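# Move the wooden block from the bench onto the cart

## Task

Pick up the wooden block from the bench and lay it flat on the floor of the cart, at the handle end next to the profiles. Keep the drop flap open and undo nothing that was already in place. At the finish both grippers must be empty and withdrawn from the cart, the robot must touch nothing, and it must stand upright, neither fallen nor tilted.

## Robot and tools

ROBOT. A Rainbow Robotics RB-Y1 in a physics simulation. It has a two-wheel drive base with two rear casters and cannot move sideways. It has a torso with four commanded joints, a head carrying head_camera, and two 7-joint arms. Each arm ends in a parallel gripper and a wrist camera (left_wrist_camera, right_wrist_camera) whose case juts out sideways and can collide. The base is 0.58 m wide and extends 0.10 m in front of the drive axle and 0.57 m behind it. Turning on the spot sweeps a circle of radius 0.58 m. Loose objects may occasionally be nudged by something outside the robot's control.

FRAMES. All positions are in metres. In the base frame the origin is on the floor midway between the drive wheels, x points forward, y to the left and z up. The printed left_hand and right_hand points lie between the finger pads, 0.03 m back from the tips. The fingers point along the hand's -z axis and close along its x axis. The chest point sits on the spine. Odometry (base_odometry) is the base frame as it was at scene start. It counts wheel turns only, so slip shows up as false travel or false turning. Heading is in rad, positive to the left. Printed hand positions drift at long reach and under load.

move. This tool runs one action. Its allowed forms are: base and/or joints, optionally with min_time_s or contact_limits; target alone or with min_time_s; or contact_limits alone. With no action it only reports state and images.
- base: a single object {"x_m_s", "turn_rad_s", "for_s"}. It is a relative velocity command, not a destination. x_m_s is forward speed in m/s, 0.005 to 0.4 in either sign, or 0. turn_rad_s is the turn rate in rad/s, positive to the left, 0.02 to 1.509 in either sign, or 0. for_s is 0.1 to 5 s. Any velocity left out is 0. Acceleration is 0.4 m/s² (0.5 rad/s² for turns), so the base coasts for up to 1 s (up to 3.1 s in a turn) after the command ends. Travel is roughly speed × for_s. If |x_m_s| + 0.27·|turn_rad_s| exceeds 0.4, both are scaled down together. Combining both velocities gives a curved path. The base does not stop on contact.
- joints: an object keyed by joint name, each value an absolute target. Values are in rad, except grippers, which are in m of pad opening. Ranges: torso_squat_rad 0 to 1.2 (higher lowers the chest); torso_shift_rad -0.3 to 0.6 (+ moves hips forward); torso_pitch_rad -0.2 to 1.4 (+ leans forward); torso_yaw_rad -1.5 to 1.5 (+ left; raise both shoulder rolls 0.2 or more outward first). Combined torso limits: squat+shift <= 1.52; squat-shift+pitch <= 1.57; shift+0.5·pitch-0.4·squat <= 0.7; shift+0.3·pitch-0.5·squat <= 0.39. Shoulder_pitch ±2.356 (negative raises the arm forward). left_shoulder_roll_rad 0 to 3.141 and right_shoulder_roll_rad -3.141 to 0, both outward. Shoulder_yaw ±2.094. Elbow -2.617 to 0.01 (negative bends). Forearm_roll ±3.141. Wrist_pitch -1.57 to 1.919. Hand_roll ±2.705. left_gripper_m and right_gripper_m 0 to 0.1. head_pan_rad ±0.523 (+ left); head_tilt_rad -0.35 to 1.57 (+ down).
- target: {"side": "left"|"right", "x", "y", "z", "quat_wxyz"}. This is an absolute pose for one hand, in the base frame, in metres (-3 to 3). The quaternion uses the same convention as the printed hand lines. It is converted once into joint angles, so the hand follows an arc; for long moves, use several short steps. A target cannot start while an earlier move is still running.
- min_time_s: 0.1 to 8 s, the minimum duration of the arm, head and torso motions.
- contact_limits: {"left_gripper_m", "right_gripper_m"}, a gripper current cap in mA from 200 to 672.5. It lasts until changed.
- cameras: a list drawn from head_camera, left_wrist_camera, right_wrist_camera and all. blocking: true (the default) waits for rest; false returns in about 0.5 s while the motion continues.

OTHER TOOLS. wait {seconds 0 to 10, cameras}. stop {cameras} brakes everything in motion. zoom_image {camera, region [x0,y0,x1,y1] in pixels, at most 504×504}. read_manual {section "licences"}. finished_scene {scene: the current scene number} ends the scene irreversibly.

RESULTS. move reads "done", or otherwise the worst status among the motions. Hand statuses: reached (within 10 mm and 2°), short (with the remaining error), or refused (with a reason; nothing moved). Joint statuses: off_target (resting away from the target, maybe still pushing); not_followed (the arm-collision check held the command back, with a cause line); time_out; contact_stop (torso only); limit_stop_at_<name> (built-in limit or body guard); torque_fault (the whole robot freezes 10 s); limit_stop_at_motor_heat. A refusal or an uncommanded stop cancels the remaining calls in the same reply. Base "done (sent for a of b s)" only means the command was sent for that long. on_its_own lists things the robot did unprompted. lidar_m gives 12 distances in 30° sectors, counter-clockwise from straight ahead (4th left, 7th behind, 10th right), taken at 0.23 m height; "-" means nothing seen. wheel_motors_off=1 means the wheels are temporarily unpowered after a stall. motor_effort is wheel load in % (+ forward, peak in brackets); readings above about 30 at rest suggest pushing. Joint torques and external torques follow arm joint order; wrist force and torque are raw and offset. Motor temperatures are listed per arm; MOTOR HOT appears at 65 °C and the arm brakes at 80 °C.

GRASPING. To hold the block, command an opening at least 0.005 m narrower than the block. A status of off_target or done while holding is normal. Each arm is rated for 3 kg.

AVOID. Arms or grippers striking or squeezing each other; a gripper closing on the other hand's fingers also counts. With shoulder rolls near 0 the hands meet in front, so keep about 0.5 rad of outward roll. Avoid driving into furniture and wedging the upper body under an edge, which can tip the robot. Avoid heavy loads held far forward and hard braking with a load. Do not let the block drop or fall far, and never release it while it is moving. Avoid hard pushes on fixed things, torque faults and overheated motors. Finish upright, clear of the cart, with nothing gripped and no contact.

Each tool is called after ">>>" as a command line: name --argument value for each argument, lists and objects as JSON in quotes; but a table of rows of numbers goes row by row, as --pt "numbers of a row", without its own name.

## Session

>>> move

Scene clock: 0.00 s.
Joint torques (N m): no reading
External joint torques (N m): no reading
Motor temperatures (°C): left_arm=[31 28 32 36 35 33 38] | right_arm=[34 31 32 30 36 36 34]
Wrist force (N): no reading
Wrist torque (N m): no reading
Wrist force, peak (N): no reading
base_odometry: x=+0.000 y=+0.000 heading=+0.000
lidar_m: 0.65 0.68 1.56 4.82 1.63 1.14 1.08 1.13 1.47 3.50 0.97 0.70
base_status: not commanded
joint_positions: torso_squat_rad=+0.350 torso_shift_rad=+0.000 torso_pitch_rad=+0.000 torso_yaw_rad=+0.000 left_shoulder_pitch_rad=+0.049 left_shoulder_roll_rad=+0.015 left_shoulder_yaw_rad=+0.041 left_elbow_rad=-0.149 left_forearm_roll_rad=+0.010 left_wrist_pitch_rad=-0.019 left_hand_roll_rad=+0.045 left_gripper_m=+0.099 right_shoulder_pitch_rad=-0.033 right_shoulder_roll_rad=-0.038 right_shoulder_yaw_rad=+0.024 right_elbow_rad=-0.125 right_forearm_roll_rad=-0.047 right_wrist_pitch_rad=+0.032 right_hand_roll_rad=-0.022 right_gripper_m=+0.099 head_pan_rad=+0.000 head_tilt_rad=+0.400
joint_status: not commanded
wheel_motors_off: 0
motor_effort: left_wheel=+0 right_wheel=+0
chest: x=-0.2280 y=+0.0001 z=+1.2475 quat_wxyz=(+1.000, +0.000, +0.000, +0.000) (m; base frame)
left_hand: x=-0.1861 y=+0.2354 z=+0.5638 quat_wxyz=(+0.997, +0.009, -0.062, +0.055) (m; base frame)
right_hand: x=-0.1506 y=-0.2464 z=+0.5666 quat_wxyz=(+0.998, -0.015, -0.063, -0.016) (m; base frame)
pictures: head_camera, left_wrist_camera, right_wrist_camera

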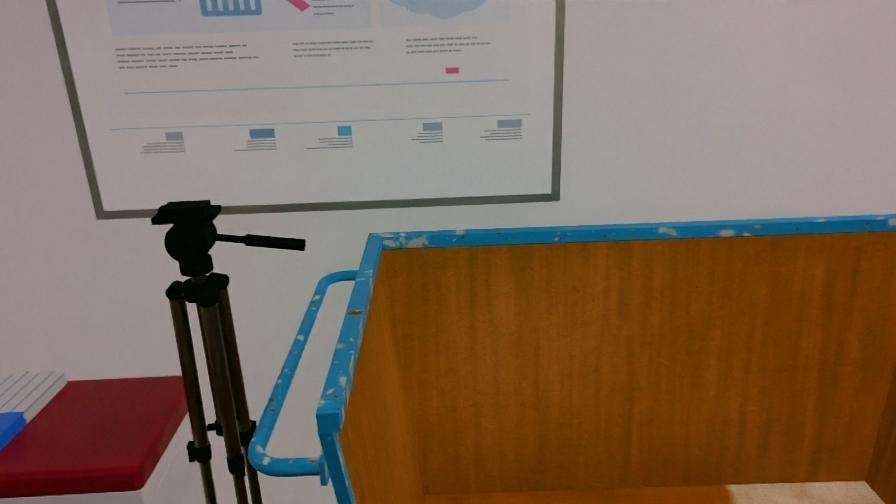

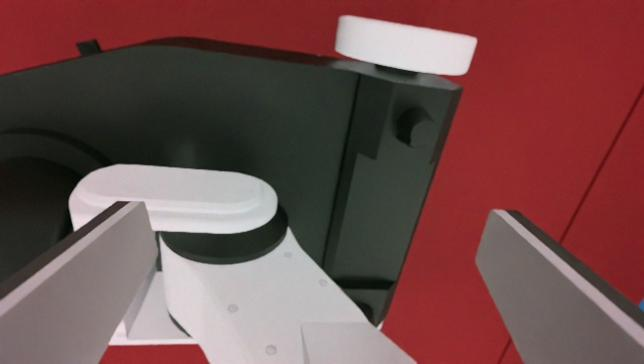

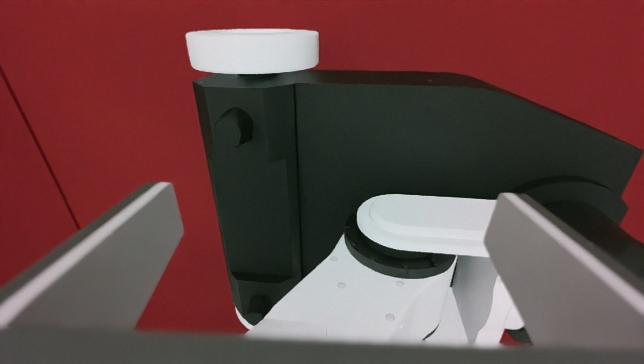

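>>> move --joints '{"head_pan_rad": -0.5, "head_tilt_rad": 0.8}' --cameras '["head_camera"]'

>>> move --joints '{"head_pan_rad": 0.5, "head_tilt_rad": 0.6}' --cameras '["head_camera"]'

>>> move --joints '{"head_pan_rad": 0.0, "head_tilt_rad": 0.9}' --cameras '["head_camera"]'

Scene clock: 2.80 s.
Joint torques (N m): left_arm=[-0.94 -0.08 1 0.03 -0.03 -0.73 -0.14] | right_arm=[-2.27 -1.13 -0.68 -0.14 -0.09 -0.23 -0.12]
External joint torques (N m): left_arm=[-0.32 -0.74 0.96 0.02 -0.04 -0.38 -0.13] | right_arm=[-0.02 0.36 -0.63 0.17 -0.13 0.06 -0.12]
Wrist force (N): left_arm=[0.1 1.2 -7.7] | right_arm=[-1.5 0.9 -5.1]
Wrist torque (N m): left_arm=[-0.29 0.14 0.09] | right_arm=[-0.09 -0.04 -0.09]
Wrist force, peak (N): left_arm=[-0.2 1.9 -8.4] | right_arm=[-2.1 1.2 -5.4]
move: done
base_odometry: x=+0.000 y=+0.000 heading=+0.000
lidar_m: 0.66 0.68 1.55 4.82 1.62 1.13 1.08 1.12 1.48 3.51 0.97 0.69
base_status: not commanded
joint_positions: torso_squat_rad=+0.350 torso_shift_rad=+0.000 torso_pitch_rad=+0.000 torso_yaw_rad=+0.000 left_shoulder_pitch_rad=+0.049 left_shoulder_roll_rad=+0.015 left_shoulder_yaw_rad=+0.041 left_elbow_rad=-0.149 left_forearm_roll_rad=+0.010 left_wrist_pitch_rad=-0.019 left_hand_roll_rad=+0.045 left_gripper_m=+0.099 right_shoulder_pitch_rad=-0.033 right_shoulder_roll_rad=-0.038 right_shoulder_yaw_rad=+0.024 right_elbow_rad=-0.125 right_forearm_roll_rad=-0.047 right_wrist_pitch_rad=+0.032 right_hand_roll_rad=-0.022 right_gripper_m=+0.099 head_pan_rad=-0.500 head_tilt_rad=+0.800
joint_status: all done
wheel_motors_off: 0
motor_effort: left_wheel=+0(1) right_wheel=+0(2)
chest: x=-0.2280 y=+0.0001 z=+1.2475 quat_wxyz=(+1.000, +0.000, +0.000, +0.000) (m; base frame)
left_hand: x=-0.1861 y=+0.2354 z=+0.5638 quat_wxyz=(+0.997, +0.009, -0.062, +0.055) (m; base frame)
right_hand: x=-0.1506 y=-0.2464 z=+0.5666 quat_wxyz=(+0.998, -0.015, -0.063, -0.016) (m; base frame)
pictures: head_camera
camera_calibration:
head_camera: T_world_to_cam=[[-0.483078, -0.875023, -0.0311609, -0.0552376], [-0.581065, 0.347007, -0.736172, 0.997525], [0.654981, -0.337522, -0.676076, 1.05872], [0, 0, 0, 1]] pos_world=[-0.140499, -0.0371409, 1.4484]

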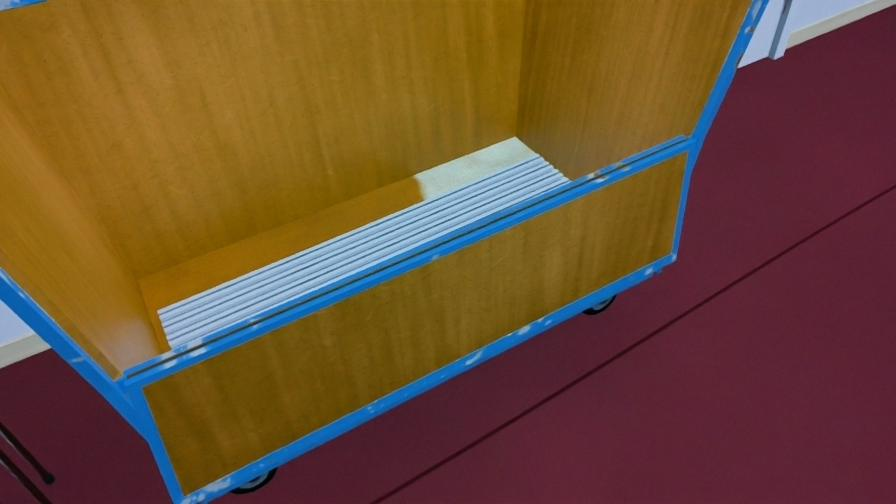

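Scene clock: 4.13 s.
Joint torques (N m): left_arm=[-1.03 0.03 0.8 0.1 -0.08 -0.55 -0.11] | right_arm=[-2.18 -0.81 -0.75 0.06 -0.07 -0.09 0.05]
External joint torques (N m): left_arm=[-0.4 -0.64 0.76 0.08 -0.08 -0.2 -0.1] | right_arm=[0.08 0.69 -0.7 0.37 -0.1 0.2 0.04]
Wrist force (N): left_arm=[0.0 1.4 -7.5] | right_arm=[-1.3 0.9 -4.8]
Wrist torque (N m): left_arm=[-0.33 0.14 0.11] | right_arm=[-0.10 0.02 -0.11]
Wrist force, peak (N): left_arm=[0.3 1.8 -8.5] | right_arm=[-1.6 1.5 -5.6]
move: done
base_odometry: x=+0.000 y=+0.000 heading=+0.000
lidar_m: 0.64 0.67 1.56 4.84 1.62 1.14 1.07 1.12 1.49 3.50 0.99 0.70
base_status: not commanded
joint_positions: torso_squat_rad=+0.350 torso_shift_rad=+0.000 torso_pitch_rad=+0.000 torso_yaw_rad=+0.000 left_shoulder_pitch_rad=+0.049 left_shoulder_roll_rad=+0.015 left_shoulder_yaw_rad=+0.041 left_elbow_rad=-0.149 left_forearm_roll_rad=+0.010 left_wrist_pitch_rad=-0.019 left_hand_roll_rad=+0.045 left_gripper_m=+0.099 right_shoulder_pitch_rad=-0.033 right_shoulder_roll_rad=-0.038 right_shoulder_yaw_rad=+0.024 right_elbow_rad=-0.125 right_forearm_roll_rad=-0.047 right_wrist_pitch_rad=+0.032 right_hand_roll_rad=-0.022 right_gripper_m=+0.099 head_pan_rad=+0.500 head_tilt_rad=+0.600
joint_status: all done
wheel_motors_off: 0
motor_effort: left_wheel=+0(1) right_wheel=-1(2)
chest: x=-0.2280 y=+0.0001 z=+1.2475 quat_wxyz=(+1.000, +0.000, +0.000, +0.000) (m; base frame)
left_hand: x=-0.1861 y=+0.2354 z=+0.5638 quat_wxyz=(+0.997, +0.009, -0.062, +0.055) (m; base frame)
right_hand: x=-0.1506 y=-0.2464 z=+0.5666 quat_wxyz=(+0.998, -0.015, -0.063, -0.016) (m; base frame)
pictures: head_camera
camera_calibration:
head_camera: T_world_to_cam=[[0.480738, -0.8763, -0.0314544, 0.143773], [-0.465929, -0.224891, -0.855765, 1.19442], [0.742833, 0.426055, -0.516407, 0.845606], [0, 0, 0, 1]] pos_world=[-0.140746, 0.0343293, 1.46335]

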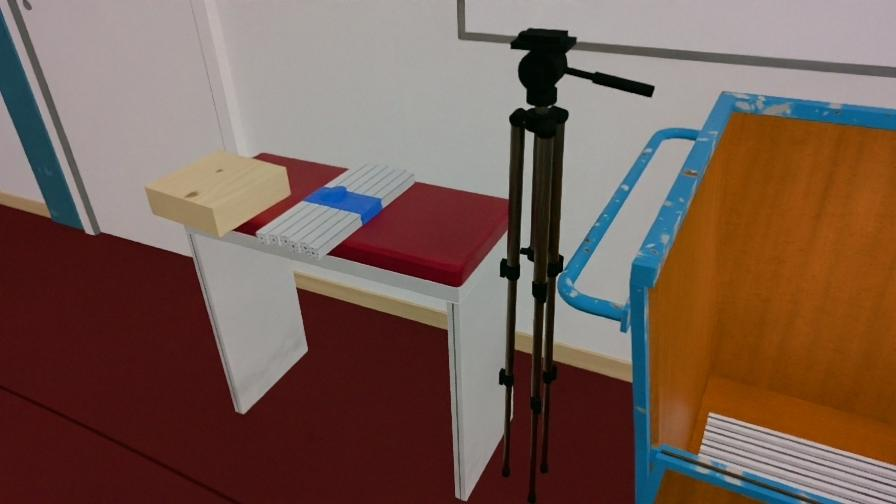

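Scene clock: 5.13 s.
Joint torques (N m): left_arm=[-0.93 0.13 0.66 -0.02 -0.04 -0.56 -0.03] | right_arm=[-2.04 -0.67 -0.58 -0.04 -0.08 -0.19 -0.02]
External joint torques (N m): left_arm=[-0.3 -0.53 0.62 -0.04 -0.04 -0.21 -0.03] | right_arm=[0.21 0.82 -0.53 0.27 -0.11 0.1 -0.03]
Wrist force (N): left_arm=[0.6 1.3 -8.0] | right_arm=[-1.8 1.1 -5.0]
Wrist torque (N m): left_arm=[-0.31 0.20 0.05] | right_arm=[-0.12 -0.06 -0.06]
Wrist force, peak (N): left_arm=[-0.2 1.3 -8.1] | right_arm=[-2.0 1.0 -5.6]
move: done
base_odometry: x=+0.000 y=+0.000 heading=+0.000
lidar_m: 0.65 0.67 1.56 4.84 1.62 1.13 1.07 1.13 1.46 3.50 0.98 0.69
base_status: not commanded
joint_positions: torso_squat_rad=+0.350 torso_shift_rad=+0.000 torso_pitch_rad=+0.000 torso_yaw_rad=+0.000 left_shoulder_pitch_rad=+0.049 left_shoulder_roll_rad=+0.015 left_shoulder_yaw_rad=+0.041 left_elbow_rad=-0.149 left_forearm_roll_rad=+0.010 left_wrist_pitch_rad=-0.019 left_hand_roll_rad=+0.045 left_gripper_m=+0.099 right_shoulder_pitch_rad=-0.033 right_shoulder_roll_rad=-0.038 right_shoulder_yaw_rad=+0.024 right_elbow_rad=-0.125 right_forearm_roll_rad=-0.047 right_wrist_pitch_rad=+0.032 right_hand_roll_rad=-0.022 right_gripper_m=+0.099 head_pan_rad=+0.000 head_tilt_rad=+0.900
joint_status: all done
wheel_motors_off: 0
motor_effort: left_wheel=+0(1) right_wheel=+0(2)
chest: x=-0.2280 y=+0.0001 z=+1.2475 quat_wxyz=(+1.000, +0.000, +0.000, +0.000) (m; base frame)
left_hand: x=-0.1861 y=+0.2354 z=+0.5638 quat_wxyz=(+0.997, +0.009, -0.062, +0.055) (m; base frame)
right_hand: x=-0.1506 y=-0.2464 z=+0.5666 quat_wxyz=(+0.998, -0.015, -0.063, -0.016) (m; base frame)
pictures: head_camera
camera_calibration:
head_camera: T_world_to_cam=[[-0.00752545, -0.999504, -0.0305734, 0.0419166], [-0.746479, 0.0259588, -0.664902, 0.860292], [0.665366, 0.0178187, -0.746305, 1.16253], [0, 0, 0, 1]] pos_world=[-0.131004, -0.00115113, 1.44089]

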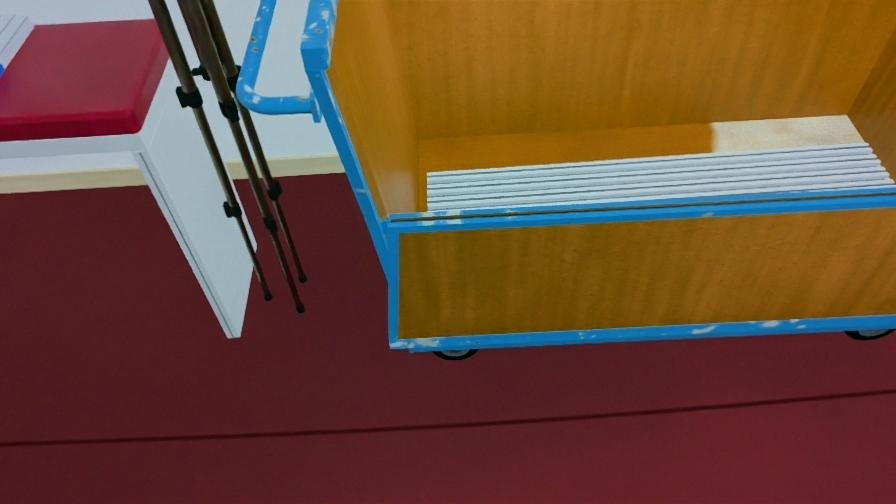

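>>> zoom_image --camera "head_camera" --region '[392, 60, 896, 350]'

>>> move --joints '{"head_pan_rad": 0.5, "head_tilt_rad": 0.45}' --cameras '["head_camera"]'

>>> zoom_image --camera "head_camera" --region '[120, 200, 560, 440]'

Scaled by 1.000.

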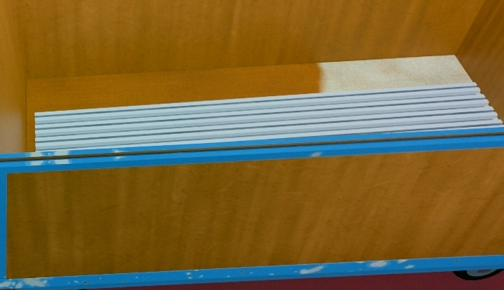

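Scene clock: 16.40 s.
Joint torques (N m): left_arm=[-1.1 -0.29 0.6 0.09 -0.04 -0.54 -0.02] | right_arm=[-2.36 -0.56 -0.66 0.06 -0.04 -0.24 -0.09]
External joint torques (N m): left_arm=[-0.47 -0.95 0.55 0.07 -0.04 -0.19 -0.01] | right_arm=[-0.11 0.93 -0.62 0.37 -0.08 0.05 -0.1]
Wrist force (N): left_arm=[-0.3 0.8 -7.4] | right_arm=[-1.6 0.8 -5.1]
Wrist torque (N m): left_arm=[-0.23 0.11 0.10] | right_arm=[-0.08 -0.02 -0.06]
Wrist force, peak (N): left_arm=[0.0 1.5 -8.4] | right_arm=[-1.8 1.2 -5.5]
move: done
base_odometry: x=+0.000 y=+0.000 heading=+0.000
lidar_m: 0.65 0.68 1.57 4.83 1.62 1.13 1.08 1.12 1.47 3.52 0.98 0.69
base_status: not commanded
joint_positions: torso_squat_rad=+0.350 torso_shift_rad=+0.000 torso_pitch_rad=+0.000 torso_yaw_rad=+0.000 left_shoulder_pitch_rad=+0.049 left_shoulder_roll_rad=+0.015 left_shoulder_yaw_rad=+0.041 left_elbow_rad=-0.149 left_forearm_roll_rad=+0.010 left_wrist_pitch_rad=-0.019 left_hand_roll_rad=+0.045 left_gripper_m=+0.099 right_shoulder_pitch_rad=-0.033 right_shoulder_roll_rad=-0.038 right_shoulder_yaw_rad=+0.024 right_elbow_rad=-0.125 right_forearm_roll_rad=-0.047 right_wrist_pitch_rad=+0.032 right_hand_roll_rad=-0.022 right_gripper_m=+0.099 head_pan_rad=+0.500 head_tilt_rad=+0.450
joint_status: all done
wheel_motors_off: 0
motor_effort: left_wheel=+0(1) right_wheel=+0(1)
chest: x=-0.2280 y=+0.0001 z=+1.2475 quat_wxyz=(+1.000, +0.000, +0.000, +0.000) (m; base frame)
left_hand: x=-0.1861 y=+0.2354 z=+0.5638 quat_wxyz=(+0.997, +0.009, -0.062, +0.055) (m; base frame)
right_hand: x=-0.1506 y=-0.2464 z=+0.5666 quat_wxyz=(+0.998, -0.015, -0.063, -0.016) (m; base frame)
pictures: head_camera
camera_calibration:
head_camera: T_world_to_cam=[[0.484925, -0.874014, -0.0307935, 0.143618], [-0.348604, -0.160882, -0.923359, 1.31645], [0.802074, 0.458494, -0.382701, 0.664303], [0, 0, 0, 1]] pos_world=[-0.143545, 0.0327387, 1.47421]

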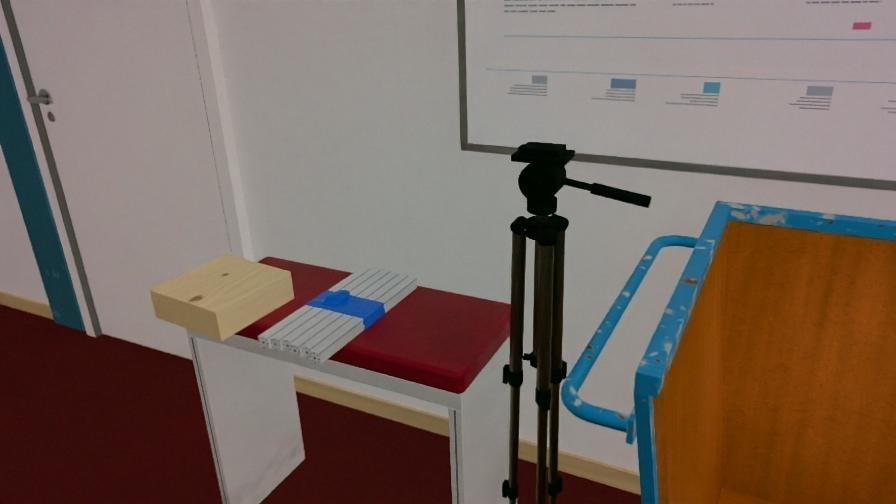

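Scaled by 1.145 from the camera's 896x504 image, which has a finer 1280x720 frame.

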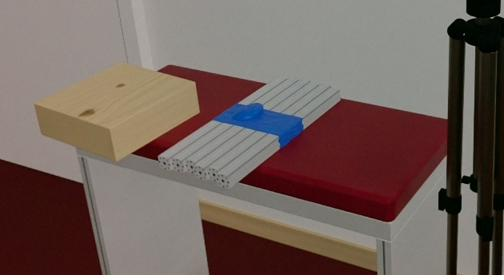

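>>> move --joints '{"head_pan_rad": -0.1, "head_tilt_rad": 0.75}' --cameras '["head_camera"]'

>>> zoom_image --camera "head_camera" --region '[320, 200, 620, 360]'

>>> zoom_image --camera "head_camera" --region '[596, 200, 896, 360]'

Scene clock: 30.27 s.
Joint torques (N m): left_arm=[-1.08 -0.43 0.75 0.28 -0.09 -0.55 -0.03] | right_arm=[-1.97 -0.55 -0.35 0.15 -0.09 -0.36 0.01]
External joint torques (N m): left_arm=[-0.45 -1.09 0.71 0.26 -0.1 -0.2 -0.02] | right_arm=[0.28 0.94 -0.31 0.46 -0.13 -0.06 0]
Wrist force (N): left_arm=[-0.5 1.1 -7.8] | right_arm=[-1.8 1.1 -4.9]
Wrist torque (N m): left_arm=[-0.29 0.12 0.09] | right_arm=[-0.10 -0.06 -0.08]
Wrist force, peak (N): left_arm=[-0.4 1.4 -8.4] | right_arm=[-2.3 1.5 -5.3]
move: done
base_odometry: x=+0.000 y=+0.000 heading=+0.000
lidar_m: 0.65 0.68 1.56 4.82 1.62 1.14 1.08 1.11 1.49 3.50 0.98 0.69
base_status: not commanded
joint_positions: torso_squat_rad=+0.350 torso_shift_rad=+0.000 torso_pitch_rad=+0.000 torso_yaw_rad=+0.000 left_shoulder_pitch_rad=+0.049 left_shoulder_roll_rad=+0.015 left_shoulder_yaw_rad=+0.041 left_elbow_rad=-0.149 left_forearm_roll_rad=+0.010 left_wrist_pitch_rad=-0.019 left_hand_roll_rad=+0.045 left_gripper_m=+0.099 right_shoulder_pitch_rad=-0.033 right_shoulder_roll_rad=-0.038 right_shoulder_yaw_rad=+0.024 right_elbow_rad=-0.125 right_forearm_roll_rad=-0.047 right_wrist_pitch_rad=+0.032 right_hand_roll_rad=-0.022 right_gripper_m=+0.099 head_pan_rad=-0.100 head_tilt_rad=+0.750
joint_status: all done
wheel_motors_off: 0
motor_effort: left_wheel=+0(1) right_wheel=-1(2)
chest: x=-0.2280 y=+0.0001 z=+1.2475 quat_wxyz=(+1.000, +0.000, +0.000, +0.000) (m; base frame)
left_hand: x=-0.1861 y=+0.2354 z=+0.5638 quat_wxyz=(+0.997, +0.009, -0.062, +0.055) (m; base frame)
right_hand: x=-0.1506 y=-0.2464 z=+0.5666 quat_wxyz=(+0.998, -0.015, -0.063, -0.016) (m; base frame)
pictures: head_camera
camera_calibration:
head_camera: T_world_to_cam=[[-0.102628, -0.994227, -0.0313101, 0.0233775], [-0.63294, 0.0895521, -0.769004, 1.0344], [0.767369, -0.0591042, -0.638476, 1.02748], [0, 0, 0, 1]] pos_world=[-0.13135, -0.0086612, 1.45221]

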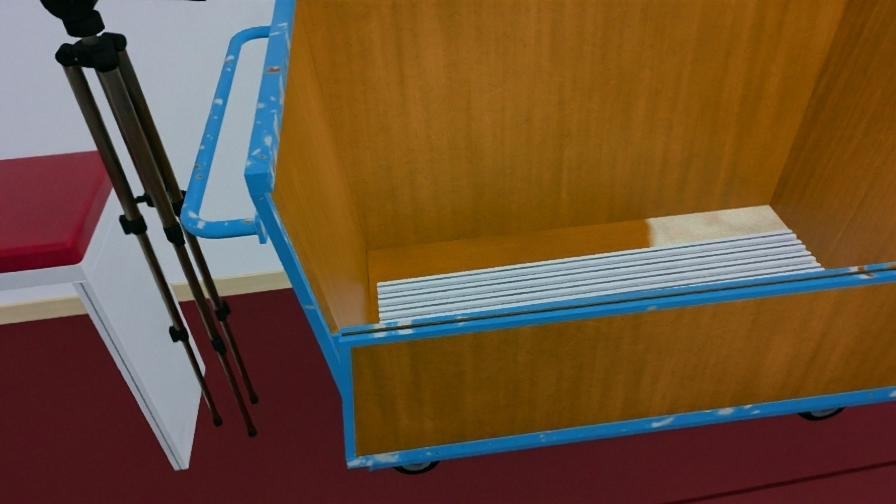

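Scaled by 1.680 from the camera's 896x504 image, which has a finer 1280x720 frame.

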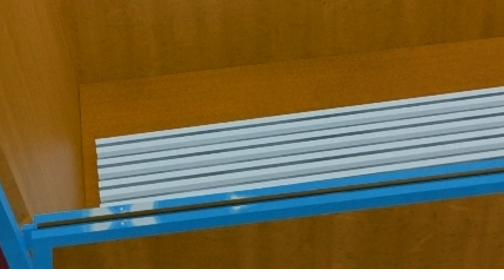

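Scaled by 1.680 from the camera's 896x504 image, which has a finer 1280x720 frame.

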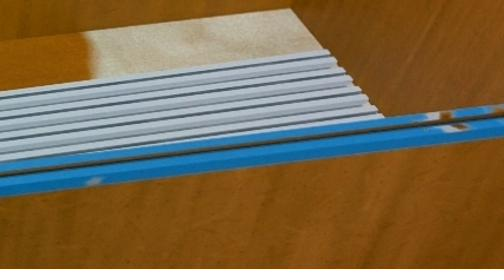

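>>> move --joints '{"torso_pitch_rad": 0.5, "torso_squat_rad": 0.1, "head_pan_rad": -0.1, "head_tilt_rad": 0.5}' --cameras '["head_camera"]'

>>> zoom_image --camera "head_camera" --region '[200, 200, 700, 500]'

Scene clock: 39.57 s.
Joint torques (N m): left_arm=[11.12 -0.09 0.97 5.34 0.02 0.41 -0.08] | right_arm=[11.54 -0.7 -0.74 5.26 -0.32 0.7 -0.02]
External joint torques (N m): left_arm=[-1.54 -0.89 0.81 0.15 0.02 -0.23 -0.1] | right_arm=[0.59 0.48 -0.51 0.65 -0.24 0.05 0]
Wrist force (N): left_arm=[3.2 0.5 -7.3] | right_arm=[1.1 1.0 -4.6]
Wrist torque (N m): left_arm=[-0.25 0.36 0.04] | right_arm=[-0.08 0.13 -0.09]
Wrist force, peak (N): left_arm=[3.6 0.8 -8.0] | right_arm=[-1.7 1.3 -5.5]
move: done
base_odometry: x=+0.000 y=+0.000 heading=+0.000
lidar_m: 0.65 0.68 1.55 4.83 1.63 1.12 1.07 1.12 1.47 3.51 0.98 0.69
base_status: not commanded
joint_positions: torso_squat_rad=+0.100 torso_shift_rad=+0.000 torso_pitch_rad=+0.500 torso_yaw_rad=+0.000 left_shoulder_pitch_rad=+0.049 left_shoulder_roll_rad=+0.015 left_shoulder_yaw_rad=+0.041 left_elbow_rad=-0.149 left_forearm_roll_rad=+0.010 left_wrist_pitch_rad=-0.019 left_hand_roll_rad=+0.045 left_gripper_m=+0.099 right_shoulder_pitch_rad=-0.033 right_shoulder_roll_rad=-0.038 right_shoulder_yaw_rad=+0.024 right_elbow_rad=-0.125 right_forearm_roll_rad=-0.047 right_wrist_pitch_rad=+0.032 right_hand_roll_rad=-0.022 right_gripper_m=+0.099 head_pan_rad=-0.100 head_tilt_rad=+0.500
joint_status: all done
wheel_motors_off: 0
motor_effort: left_wheel=+1(2) right_wheel=-3(3)
chest: x=-0.0796 y=+0.0001 z=+1.2485 quat_wxyz=(+0.969, +0.000, +0.247, +0.000) (m; base frame)
left_hand: x=-0.3707 y=+0.2354 z=+0.6285 quat_wxyz=(+0.981, +0.022, +0.187, +0.051) (m; base frame)
right_hand: x=-0.3381 y=-0.2464 z=+0.6139 quat_wxyz=(+0.982, -0.019, +0.186, -0.012) (m; base frame)
pictures: head_camera
camera_calibration:
head_camera: T_world_to_cam=[[-0.0981722, -0.995003, 0.0181911, -0.0230892], [-0.805004, 0.0686523, -0.589284, 0.913334], [0.585091, -0.0724952, -0.807721, 1.06609], [0, 0, 0, 1]] pos_world=[0.109211, -0.00838987, 1.39974]

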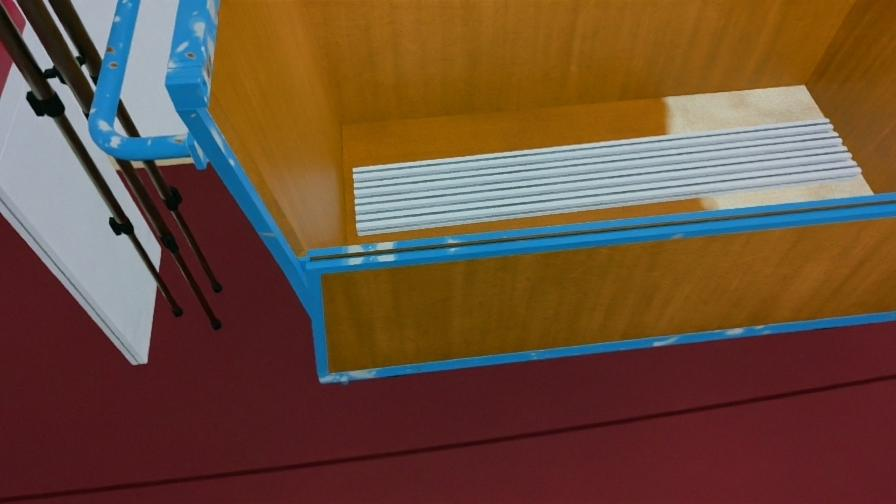

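Scaled by 1.008 from the camera's 896x504 image, which has a finer 1280x720 frame.

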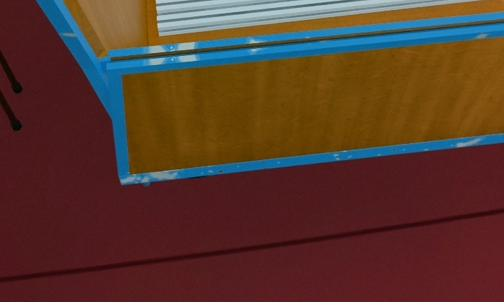

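>>> move --joints '{"torso_pitch_rad": 0.0, "torso_squat_rad": 0.35, "head_pan_rad": 0.0, "head_tilt_rad": 0.5}'

>>> move --base '{"turn_rad_s": 0.5, "for_s": 3.14}' --cameras '["head_camera"]'

Scene clock: 104.20 s.
Joint torques (N m): left_arm=[-0.94 -0.05 0.8 -0.04 -0.02 -0.56 -0.07] | right_arm=[-2.23 -0.93 -0.77 0.04 -0.19 -0.19 -0.04]
External joint torques (N m): left_arm=[-0.31 -0.72 0.76 -0.05 -0.03 -0.21 -0.06] | right_arm=[0.03 0.56 -0.72 0.35 -0.23 0.1 -0.04]
Wrist force (N): left_arm=[0.6 1.1 -8.1] | right_arm=[-1.5 1.3 -5.1]
Wrist torque (N m): left_arm=[-0.27 0.25 0.07] | right_arm=[-0.12 -0.05 -0.09]
Wrist force, peak (N): left_arm=[3.8 0.5 -8.0] | right_arm=[-1.1 1.3 -5.6]
move: done
base_odometry: x=+0.000 y=+0.000 heading=+0.000
lidar_m: 0.66 0.68 1.56 4.83 1.62 1.14 1.08 1.11 1.47 3.52 0.99 0.69
base_status: not commanded
joint_positions: torso_squat_rad=+0.350 torso_shift_rad=+0.000 torso_pitch_rad=+0.000 torso_yaw_rad=+0.000 left_shoulder_pitch_rad=+0.049 left_shoulder_roll_rad=+0.015 left_shoulder_yaw_rad=+0.041 left_elbow_rad=-0.149 left_forearm_roll_rad=+0.010 left_wrist_pitch_rad=-0.019 left_hand_roll_rad=+0.045 left_gripper_m=+0.099 right_shoulder_pitch_rad=-0.033 right_shoulder_roll_rad=-0.038 right_shoulder_yaw_rad=+0.024 right_elbow_rad=-0.125 right_forearm_roll_rad=-0.047 right_wrist_pitch_rad=+0.032 right_hand_roll_rad=-0.022 right_gripper_m=+0.099 head_pan_rad=+0.000 head_tilt_rad=+0.500
joint_status: all done
wheel_motors_off: 0
motor_effort: left_wheel=+1(1) right_wheel=-1(2)
chest: x=-0.2280 y=+0.0001 z=+1.2475 quat_wxyz=(+1.000, +0.000, +0.000, +0.000) (m; base frame)
left_hand: x=-0.1862 y=+0.2354 z=+0.5638 quat_wxyz=(+0.997, +0.009, -0.062, +0.055) (m; base frame)
right_hand: x=-0.1506 y=-0.2464 z=+0.5666 quat_wxyz=(+0.998, -0.015, -0.063, -0.016) (m; base frame)
pictures: none

Scene clock: 108.67 s.
Joint torques (N m): left_arm=[-0.9 -0.29 0.76 0.1 -0.14 -0.45 -0.07] | right_arm=[-2.27 -0.72 -0.67 0.26 -0.14 -0.15 -0.06]
External joint torques (N m): left_arm=[-0.27 -0.96 0.71 0.08 -0.14 -0.1 -0.07] | right_arm=[-0.01 0.77 -0.63 0.56 -0.18 0.14 -0.07]
Wrist force (N): left_arm=[0.2 1.3 -7.3] | right_arm=[-1.8 1.2 -5.0]
Wrist torque (N m): left_arm=[-0.30 0.15 0.09] | right_arm=[-0.08 -0.06 -0.09]
Wrist force, peak (N): left_arm=[0.3 2.1 -8.2] | right_arm=[-2.4 1.1 -5.4]
move: done
base_odometry: x=+0.000 y=+0.000 heading=+1.566
lidar_m: 4.92 1.61 1.13 1.07 1.09 1.46 3.56 0.99 0.71 0.67 1.01 1.55
base_status: done (sent for 3.13 of 3.13 s)
joint_positions: torso_squat_rad=+0.350 torso_shift_rad=+0.000 torso_pitch_rad=+0.000 torso_yaw_rad=+0.000 left_shoulder_pitch_rad=+0.049 left_shoulder_roll_rad=+0.015 left_shoulder_yaw_rad=+0.041 left_elbow_rad=-0.149 left_forearm_roll_rad=+0.010 left_wrist_pitch_rad=-0.019 left_hand_roll_rad=+0.045 left_gripper_m=+0.099 right_shoulder_pitch_rad=-0.033 right_shoulder_roll_rad=-0.038 right_shoulder_yaw_rad=+0.024 right_elbow_rad=-0.125 right_forearm_roll_rad=-0.047 right_wrist_pitch_rad=+0.032 right_hand_roll_rad=-0.022 right_gripper_m=+0.099 head_pan_rad=+0.000 head_tilt_rad=+0.500
joint_status: not commanded
wheel_motors_off: 0
motor_effort: left_wheel=+5(39) right_wheel=+19(39)
chest: x=-0.2280 y=+0.0001 z=+1.2475 quat_wxyz=(+1.000, +0.000, +0.000, +0.000) (m; base frame)
left_hand: x=-0.1861 y=+0.2354 z=+0.5639 quat_wxyz=(+0.997, +0.009, -0.062, +0.055) (m; base frame)
right_hand: x=-0.1506 y=-0.2464 z=+0.5666 quat_wxyz=(+0.998, -0.015, -0.063, -0.016) (m; base frame)
pictures: head_camera
camera_calibration:
head_camera: T_world_to_cam=[[0.00497105, -0.999504, -0.0310937, 0.0451464], [-0.42866, 0.0259625, -0.903093, 1.2706], [0.903452, 0.017818, -0.428319, 0.751326], [0, 0, 0, 1]] pos_world=[-0.134354, -0.00125111, 1.47068]

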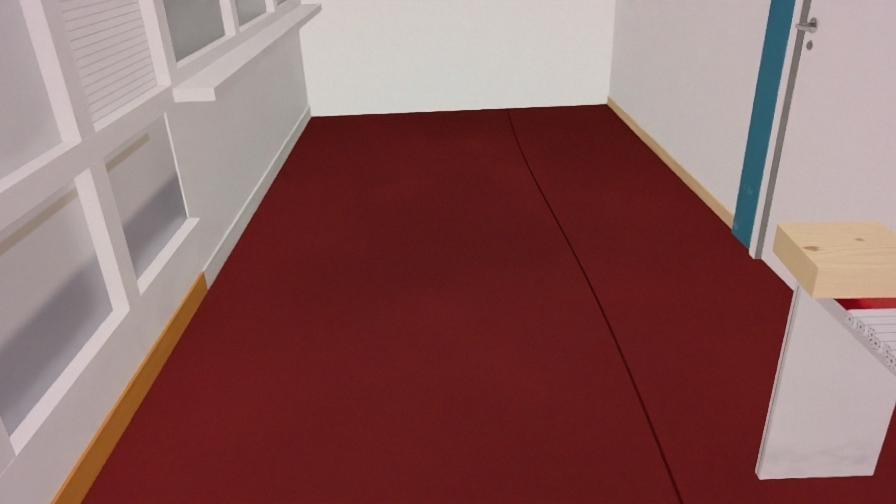

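>>> move --base '{"x_m_s": 0.35, "for_s": 4.1}'

>>> move --base '{"turn_rad_s": -0.5, "for_s": 3.13}' --joints '{"head_pan_rad": 0.0, "head_tilt_rad": 0.6}' --cameras '["head_camera"]'

Scene clock: 115.50 s.
Joint torques (N m): left_arm=[-0.38 -0.19 0.64 0.12 -0.07 -0.55 -0.1] | right_arm=[-1.94 -0.92 -0.72 0.22 -0.17 -0.22 -0.02]
External joint torques (N m): left_arm=[0.24 -0.85 0.59 0.11 -0.07 -0.2 -0.09] | right_arm=[0.31 0.57 -0.67 0.53 -0.21 0.07 -0.03]
Wrist force (N): left_arm=[-0.2 0.9 -7.8] | right_arm=[-1.8 1.0 -4.9]
Wrist torque (N m): left_arm=[-0.26 0.10 0.09] | right_arm=[-0.09 -0.07 -0.08]
Wrist force, peak (N): left_arm=[0.1 1.9 -8.4] | right_arm=[-2.3 1.2 -5.5]
move: done
base_odometry: x=+0.005 y=+1.435 heading=+1.568
lidar_m: 4.19 1.72 1.20 1.13 1.17 1.58 3.78 1.44 1.18 0.82 1.42 1.86
base_status: done (sent for 4.1 of 4.1 s)
joint_positions: torso_squat_rad=+0.350 torso_shift_rad=+0.000 torso_pitch_rad=+0.000 torso_yaw_rad=+0.000 left_shoulder_pitch_rad=+0.049 left_shoulder_roll_rad=+0.015 left_shoulder_yaw_rad=+0.041 left_elbow_rad=-0.149 left_forearm_roll_rad=+0.010 left_wrist_pitch_rad=-0.019 left_hand_roll_rad=+0.045 left_gripper_m=+0.099 right_shoulder_pitch_rad=-0.033 right_shoulder_roll_rad=-0.038 right_shoulder_yaw_rad=+0.024 right_elbow_rad=-0.125 right_forearm_roll_rad=-0.047 right_wrist_pitch_rad=+0.032 right_hand_roll_rad=-0.022 right_gripper_m=+0.099 head_pan_rad=+0.000 head_tilt_rad=+0.500
joint_status: not commanded
wheel_motors_off: 0
motor_effort: left_wheel=+18(47) right_wheel=-16(50)
chest: x=-0.2280 y=+0.0001 z=+1.2475 quat_wxyz=(+1.000, +0.000, +0.000, +0.000) (m; base frame)
left_hand: x=-0.1861 y=+0.2354 z=+0.5639 quat_wxyz=(+0.997, +0.009, -0.062, +0.055) (m; base frame)
right_hand: x=-0.1505 y=-0.2464 z=+0.5666 quat_wxyz=(+0.998, -0.015, -0.062, -0.016) (m; base frame)
pictures: none

Scene clock: 119.97 s.
Joint torques (N m): left_arm=[-0.75 -0.26 0.8 0.03 -0.03 -0.63 -0.09] | right_arm=[-2.12 -1.32 -0.8 0 -0.14 -0.14 0.06]
External joint torques (N m): left_arm=[-0.12 -0.92 0.76 0.02 -0.03 -0.27 -0.09] | right_arm=[0.14 0.17 -0.75 0.31 -0.18 0.15 0.05]
Wrist force (N): left_arm=[-0.1 1.1 -7.2] | right_arm=[-1.4 1.2 -4.6]
Wrist torque (N m): left_arm=[-0.31 0.09 0.11] | right_arm=[-0.10 0.01 -0.10]
Wrist force, peak (N): left_arm=[-0.2 1.3 -8.3] | right_arm=[-2.1 1.3 -5.4]
move: done
base_odometry: x=+0.005 y=+1.435 heading=+0.001
lidar_m: 0.80 1.40 1.87 4.19 1.71 1.21 1.14 1.20 1.56 3.78 1.34 1.17
base_status: done (sent for 3.13 of 3.13 s)
joint_positions: torso_squat_rad=+0.350 torso_shift_rad=+0.000 torso_pitch_rad=+0.000 torso_yaw_rad=+0.000 left_shoulder_pitch_rad=+0.049 left_shoulder_roll_rad=+0.015 left_shoulder_yaw_rad=+0.041 left_elbow_rad=-0.149 left_forearm_roll_rad=+0.010 left_wrist_pitch_rad=-0.019 left_hand_roll_rad=+0.045 left_gripper_m=+0.099 right_shoulder_pitch_rad=-0.033 right_shoulder_roll_rad=-0.038 right_shoulder_yaw_rad=+0.024 right_elbow_rad=-0.125 right_forearm_roll_rad=-0.047 right_wrist_pitch_rad=+0.032 right_hand_roll_rad=-0.022 right_gripper_m=+0.099 head_pan_rad=+0.000 head_tilt_rad=+0.600
joint_status: all done
wheel_motors_off: 0
motor_effort: left_wheel=+22(45) right_wheel=+2(51)
chest: x=-0.2280 y=+0.0001 z=+1.2475 quat_wxyz=(+1.000, +0.000, +0.000, +0.000) (m; base frame)
left_hand: x=-0.1861 y=+0.2354 z=+0.5639 quat_wxyz=(+0.997, +0.009, -0.062, +0.055) (m; base frame)
right_hand: x=-0.1505 y=-0.2464 z=+0.5666 quat_wxyz=(+0.998, -0.015, -0.063, -0.016) (m; base frame)
pictures: head_camera
camera_calibration:
head_camera: T_world_to_cam=[[0.00179024, -0.999502, -0.0315174, 0.0451075], [-0.516691, 0.0260598, -0.855776, 1.18397], [0.85617, 0.0178168, -0.516386, 0.868944], [0, 0, 0, 1]] pos_world=[-0.132298, -0.00125082, 1.46335]

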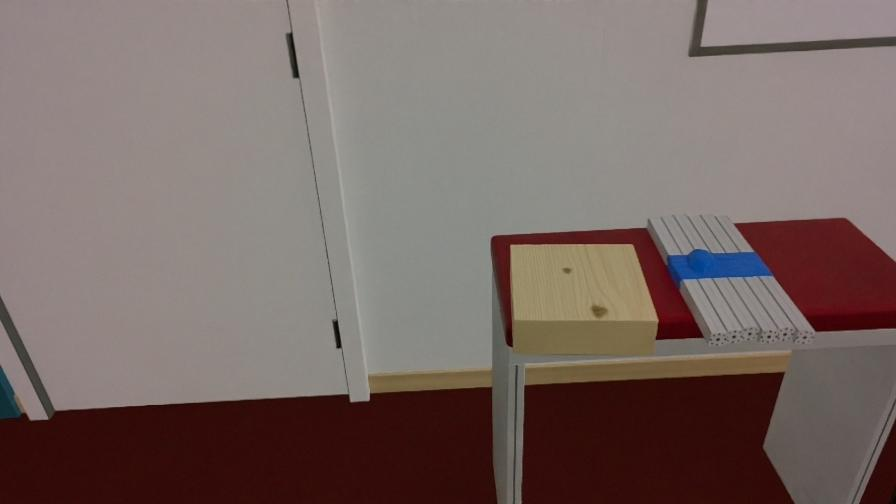

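>>> zoom_image --camera "head_camera" --region '[480, 220, 700, 400]'

Scaled by 2.291 from the camera's 896x504 image, which has a finer 1280x720 frame.

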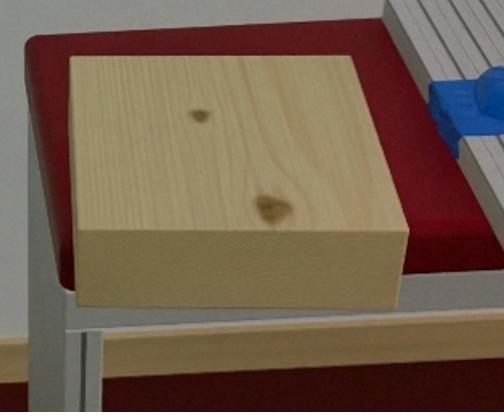

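>>> move --base '{"x_m_s": 0.2, "for_s": 1.6}' --joints '{"torso_squat_rad": 0.6, "torso_pitch_rad": 0.4, "head_tilt_rad": 0.5, "head_pan_rad": -0.25}'

>>> move --target '{"side": "right", "x": 0.30, "y": -0.207, "z": 0.7555, "quat_wxyz": [0.7071, 0, -0.7071, 0]}' --min_time_s 3 --cameras '["all"]'

Scene clock: 132.57 s.
Joint torques (N m): left_arm=[9.24 -0.21 0.85 4.49 -0.15 0.22 0.01] | right_arm=[8.96 -0.31 -0.93 4.53 -0.18 0.46 0.02]
External joint torques (N m): left_arm=[-0.92 -1 0.71 0.27 -0.15 -0.22 -0.01] | right_arm=[0.53 0.96 -0.74 0.86 -0.12 0 0.03]
Wrist force (N): left_arm=[2.4 1.0 -6.6] | right_arm=[0.4 0.9 -4.6]
Wrist torque (N m): left_arm=[-0.32 0.24 0.05] | right_arm=[-0.04 0.06 -0.08]
Wrist force, peak (N): left_arm=[0.5 1.2 -8.8] | right_arm=[-1.8 1.0 -5.4]
move: done
base_odometry: x=+0.325 y=+1.435 heading=+0.001
lidar_m: 0.48 1.08 1.47 3.57 2.22 1.55 1.46 1.52 1.98 1.37 0.96 1.11
base_status: done (sent for 1.6 of 1.6 s)
joint_positions: torso_squat_rad=+0.600 torso_shift_rad=+0.000 torso_pitch_rad=+0.400 torso_yaw_rad=+0.000 left_shoulder_pitch_rad=+0.049 left_shoulder_roll_rad=+0.015 left_shoulder_yaw_rad=+0.041 left_elbow_rad=-0.149 left_forearm_roll_rad=+0.010 left_wrist_pitch_rad=-0.019 left_hand_roll_rad=+0.045 left_gripper_m=+0.099 right_shoulder_pitch_rad=-0.033 right_shoulder_roll_rad=-0.038 right_shoulder_yaw_rad=+0.024 right_elbow_rad=-0.125 right_forearm_roll_rad=-0.047 right_wrist_pitch_rad=+0.032 right_hand_roll_rad=-0.022 right_gripper_m=+0.099 head_pan_rad=-0.250 head_tilt_rad=+0.500
joint_status: all done
wheel_motors_off: 0
motor_effort: left_wheel=-8(51) right_wheel=+9(49)
chest: x=-0.1074 y=+0.0001 z=+1.1432 quat_wxyz=(+0.980, +0.000, +0.199, +0.000) (m; base frame)
left_hand: x=-0.3351 y=+0.2354 z=+0.4973 quat_wxyz=(+0.989, +0.019, +0.138, +0.052) (m; base frame)
right_hand: x=-0.3013 y=-0.2464 z=+0.4860 quat_wxyz=(+0.990, -0.018, +0.137, -0.013) (m; base frame)
pictures: none

Scene clock: 135.90 s.
Joint torques (N m): left_arm=[9.3 -0.08 0.96 4.46 -0.13 0.07 -0.04] | right_arm=[-5.69 1.54 -2.66 -8.4 -0.14 -1.99 0.31]
External joint torques (N m): left_arm=[-0.86 -0.86 0.82 0.24 -0.13 -0.37 -0.06] | right_arm=[-1.18 1.85 -2.68 -0.99 -0.41 -0.1 0.26]
Wrist force (N): left_arm=[3.0 0.8 -7.3] | right_arm=[-7.3 0.3 1.6]
Wrist torque (N m): left_arm=[-0.28 0.35 0.03] | right_arm=[-0.08 -0.39 -0.14]
Wrist force, peak (N): left_arm=[3.1 1.0 -8.3] | right_arm=[-7.6 0.7 0.8]
move: done
base_odometry: x=+0.325 y=+1.435 heading=+0.001
lidar_m: 0.48 1.09 1.47 3.58 2.22 1.55 1.46 1.51 1.98 1.38 0.95 1.10
base_status: not commanded
joint_positions: torso_squat_rad=+0.600 torso_shift_rad=+0.000 torso_pitch_rad=+0.400 torso_yaw_rad=+0.000 left_shoulder_pitch_rad=+0.049 left_shoulder_roll_rad=+0.015 left_shoulder_yaw_rad=+0.041 left_elbow_rad=-0.149 left_forearm_roll_rad=+0.010 left_wrist_pitch_rad=-0.019 left_hand_roll_rad=+0.045 left_gripper_m=+0.099 right_shoulder_pitch_rad=-0.184 right_shoulder_roll_rad=-0.003 right_shoulder_yaw_rad=-0.014 right_elbow_rad=-1.107 right_forearm_roll_rad=-0.072 right_wrist_pitch_rad=-0.699 right_hand_roll_rad=+0.069 right_gripper_m=+0.099 head_pan_rad=-0.250 head_tilt_rad=+0.500
joint_status: all done
wheel_motors_off: 0
motor_effort: left_wheel=-8(9) right_wheel=+9(12)
chest: x=-0.1074 y=+0.0001 z=+1.1432 quat_wxyz=(+0.980, +0.000, +0.199, +0.000) (m; base frame)
left_hand: x=-0.3351 y=+0.2354 z=+0.4973 quat_wxyz=(+0.989, +0.019, +0.138, +0.052) (m; base frame)
right_hand: x=+0.2995 y=-0.2070 z=+0.7556 quat_wxyz=(+0.705, +0.000, -0.709, +0.000) (m; base frame)
right_hand_status: reached (checked arc, planned for 3.0 s): 1 mm and 0.4 deg off.
pictures: head_camera, left_wrist_camera, right_wrist_camera
camera_calibration:
head_camera: T_world_to_cam=[[-0.235453, -0.969662, 0.0657007, -0.0897105], [-0.728344, 0.131289, -0.672517, 0.93187], [0.643488, -0.206199, -0.73716, 0.923382], [0, 0, 0, 1]] pos_world=[0.0634131, -0.0189328, 1.31327]
left_wrist_camera: T_world_to_cam=[[0.95121, 0.13544, -0.277228, 0.424241], [0.23961, -0.890333, 0.387163, 0.126347], [-0.194388, -0.4347, -0.879346, 0.54694], [0, 0, 0, 1]] pos_world=[-0.327498, 0.292786, 0.549644]
right_wrist_camera: T_world_to_cam=[[0.0326671, -0.0292606, -0.999038, 0.737743], [-0.506693, 0.861113, -0.0417891, 0.388709], [0.861508, 0.50757, 0.013304, -0.0908157], [0, 0, 0, 1]] pos_world=[0.251094, -0.26704, 0.754486]

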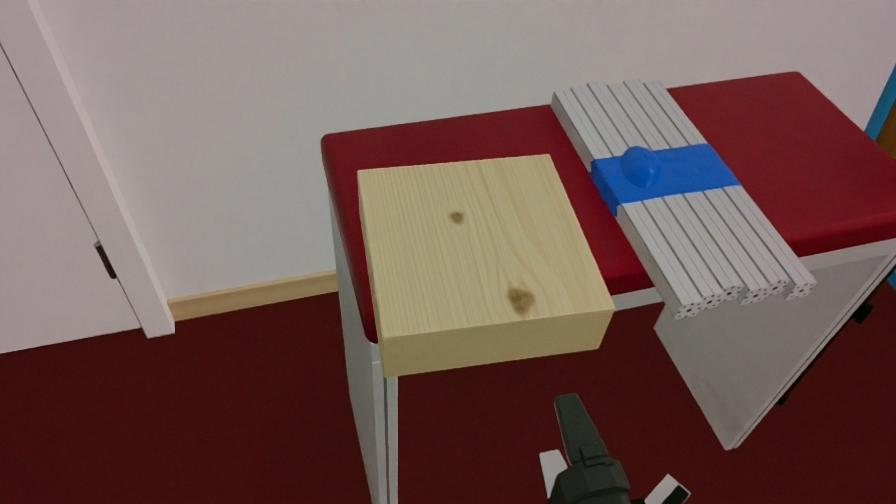

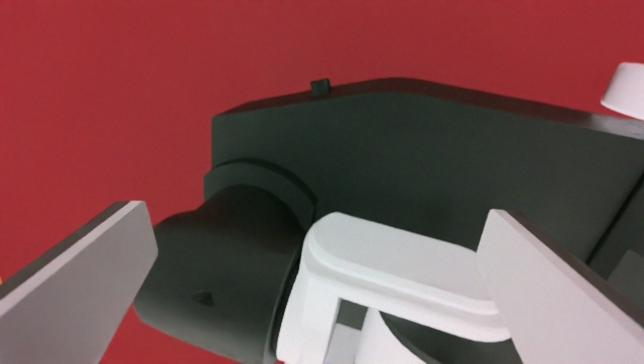

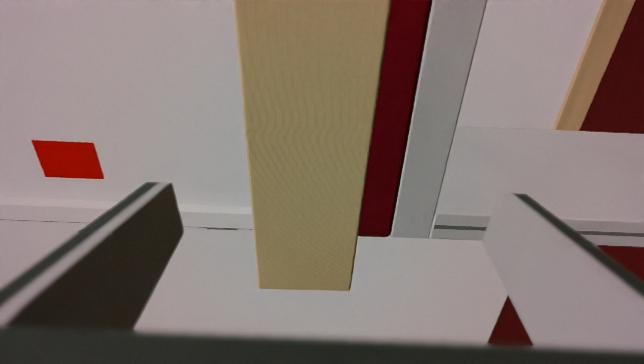

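>>> move --base '{"x_m_s": 0.1, "for_s": 0.6}'

>>> move --target '{"side": "right", "x": 0.29, "y": -0.192, "z": 0.762, "quat_wxyz": [0.7069, -0.0173, -0.7069, -0.0173]}' --min_time_s 1 --cameras '["head_camera", "right_wrist_camera"]'

Scene clock: 147.47 s.
Joint torques (N m): left_arm=[9.18 -0.17 1.01 4.49 -0.13 0.22 0.01] | right_arm=[-5.1 1.51 -2.23 -8.18 -0.26 -1.91 0.32]
External joint torques (N m): left_arm=[-0.98 -0.95 0.87 0.27 -0.13 -0.22 -0.01] | right_arm=[-0.58 1.82 -2.25 -0.77 -0.53 -0.02 0.27]
Wrist force (N): left_arm=[2.7 1.4 -7.3] | right_arm=[-6.9 0.1 1.0]
Wrist torque (N m): left_arm=[-0.30 0.33 0.07] | right_arm=[-0.09 -0.40 -0.14]
Wrist force, peak (N): left_arm=[3.0 0.8 -8.4] | right_arm=[-7.8 0.4 0.9]
move: done
base_odometry: x=+0.385 y=+1.435 heading=+0.000
lidar_m: 0.42 1.03 1.38 3.38 2.29 1.60 1.52 1.58 2.08 1.29 0.93 1.11
base_status: done (sent for 0.6 of 0.6 s)
joint_positions: torso_squat_rad=+0.600 torso_shift_rad=+0.000 torso_pitch_rad=+0.400 torso_yaw_rad=+0.000 left_shoulder_pitch_rad=+0.049 left_shoulder_roll_rad=+0.015 left_shoulder_yaw_rad=+0.041 left_elbow_rad=-0.149 left_forearm_roll_rad=+0.010 left_wrist_pitch_rad=-0.019 left_hand_roll_rad=+0.045 left_gripper_m=+0.099 right_shoulder_pitch_rad=-0.184 right_shoulder_roll_rad=-0.003 right_shoulder_yaw_rad=-0.014 right_elbow_rad=-1.107 right_forearm_roll_rad=-0.072 right_wrist_pitch_rad=-0.699 right_hand_roll_rad=+0.069 right_gripper_m=+0.099 head_pan_rad=-0.250 head_tilt_rad=+0.500
joint_status: not commanded
wheel_motors_off: 0
motor_effort: left_wheel=-8(27) right_wheel=+9(34)
chest: x=-0.1075 y=+0.0001 z=+1.1432 quat_wxyz=(+0.980, +0.000, +0.199, +0.000) (m; base frame)
left_hand: x=-0.3352 y=+0.2354 z=+0.4973 quat_wxyz=(+0.989, +0.019, +0.138, +0.052) (m; base frame)
right_hand: x=+0.2996 y=-0.2070 z=+0.7557 quat_wxyz=(+0.705, +0.000, -0.709, +0.000) (m; base frame)
pictures: none

Scene clock: 148.80 s.
Joint torques (N m): left_arm=[8.96 -0.03 1 4.53 -0.09 0.19 -0.04] | right_arm=[-2.2 2.34 0.95 -8.78 0.24 -1.93 0.14]
External joint torques (N m): left_arm=[-1.2 -0.81 0.86 0.31 -0.09 -0.25 -0.06] | right_arm=[1.76 1.81 0.73 -1.25 -0.27 -0.1 0.09]
Wrist force (N): left_arm=[2.6 0.5 -7.4] | right_arm=[-7.3 0.7 1.1]
Wrist torque (N m): left_arm=[-0.21 0.34 0.05] | right_arm=[-0.13 -0.39 -0.15]
Wrist force, peak (N): left_arm=[2.5 1.1 -7.8] | right_arm=[-7.9 0.6 1.0]
move: done
base_odometry: x=+0.385 y=+1.435 heading=+0.000
lidar_m: 0.43 1.03 1.38 3.38 2.31 1.62 1.51 1.56 2.07 1.28 0.93 1.11
base_status: not commanded
joint_positions: torso_squat_rad=+0.600 torso_shift_rad=+0.000 torso_pitch_rad=+0.400 torso_yaw_rad=+0.000 left_shoulder_pitch_rad=+0.049 left_shoulder_roll_rad=+0.015 left_shoulder_yaw_rad=+0.041 left_elbow_rad=-0.149 left_forearm_roll_rad=+0.010 left_wrist_pitch_rad=-0.019 left_hand_roll_rad=+0.045 left_gripper_m=+0.099 right_shoulder_pitch_rad=-0.136 right_shoulder_roll_rad=+0.000 right_shoulder_yaw_rad=+0.098 right_elbow_rad=-1.180 right_forearm_roll_rad=-0.288 right_wrist_pitch_rad=-0.688 right_hand_roll_rad=+0.266 right_gripper_m=+0.099 head_pan_rad=-0.250 head_tilt_rad=+0.500
joint_status: all done
wheel_motors_off: 0
motor_effort: left_wheel=-9(10) right_wheel=+9(11)
chest: x=-0.1075 y=+0.0001 z=+1.1432 quat_wxyz=(+0.980, +0.000, +0.199, +0.000) (m; base frame)
left_hand: x=-0.3352 y=+0.2354 z=+0.4973 quat_wxyz=(+0.989, +0.019, +0.138, +0.052) (m; base frame)
right_hand: x=+0.2900 y=-0.1921 z=+0.7617 quat_wxyz=(+0.707, -0.015, -0.707, -0.016) (m; base frame)
right_hand_status: reached (checked arc, planned for 1.0 s): 0 mm and 0.3 deg off.
pictures: head_camera, right_wrist_camera
camera_calibration:
head_camera: T_world_to_cam=[[-0.235453, -0.969662, 0.0657007, -0.0897105], [-0.728344, 0.131289, -0.672517, 0.93187], [0.643488, -0.206199, -0.73716, 0.923382], [0, 0, 0, 1]] pos_world=[0.0634131, -0.0189328, 1.31327]
right_wrist_camera: T_world_to_cam=[[0.0253007, -0.0291842, -0.999254, 0.746949], [-0.46894, 0.882428, -0.0376456, 0.361269], [0.882868, 0.469542, 0.00864038, -0.100253], [0, 0, 0, 1]] pos_world=[0.239025, -0.249921, 0.760858]

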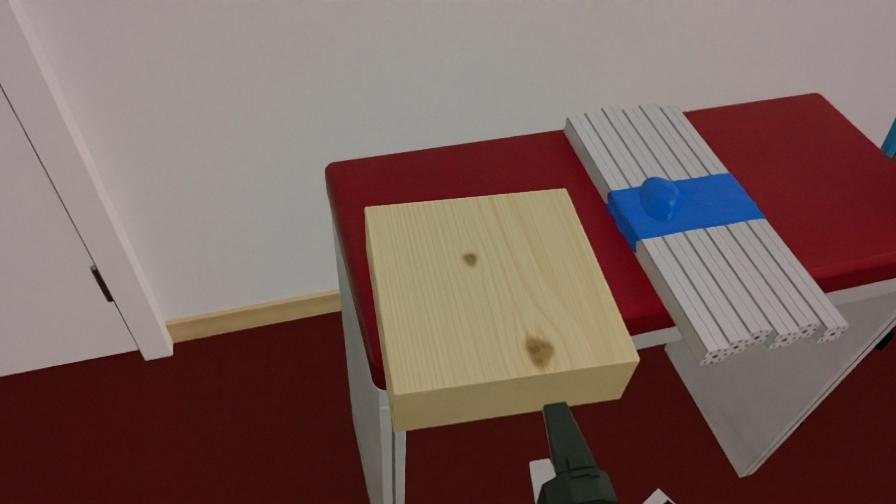

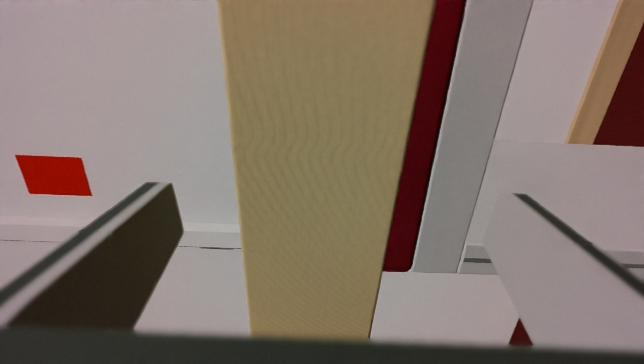

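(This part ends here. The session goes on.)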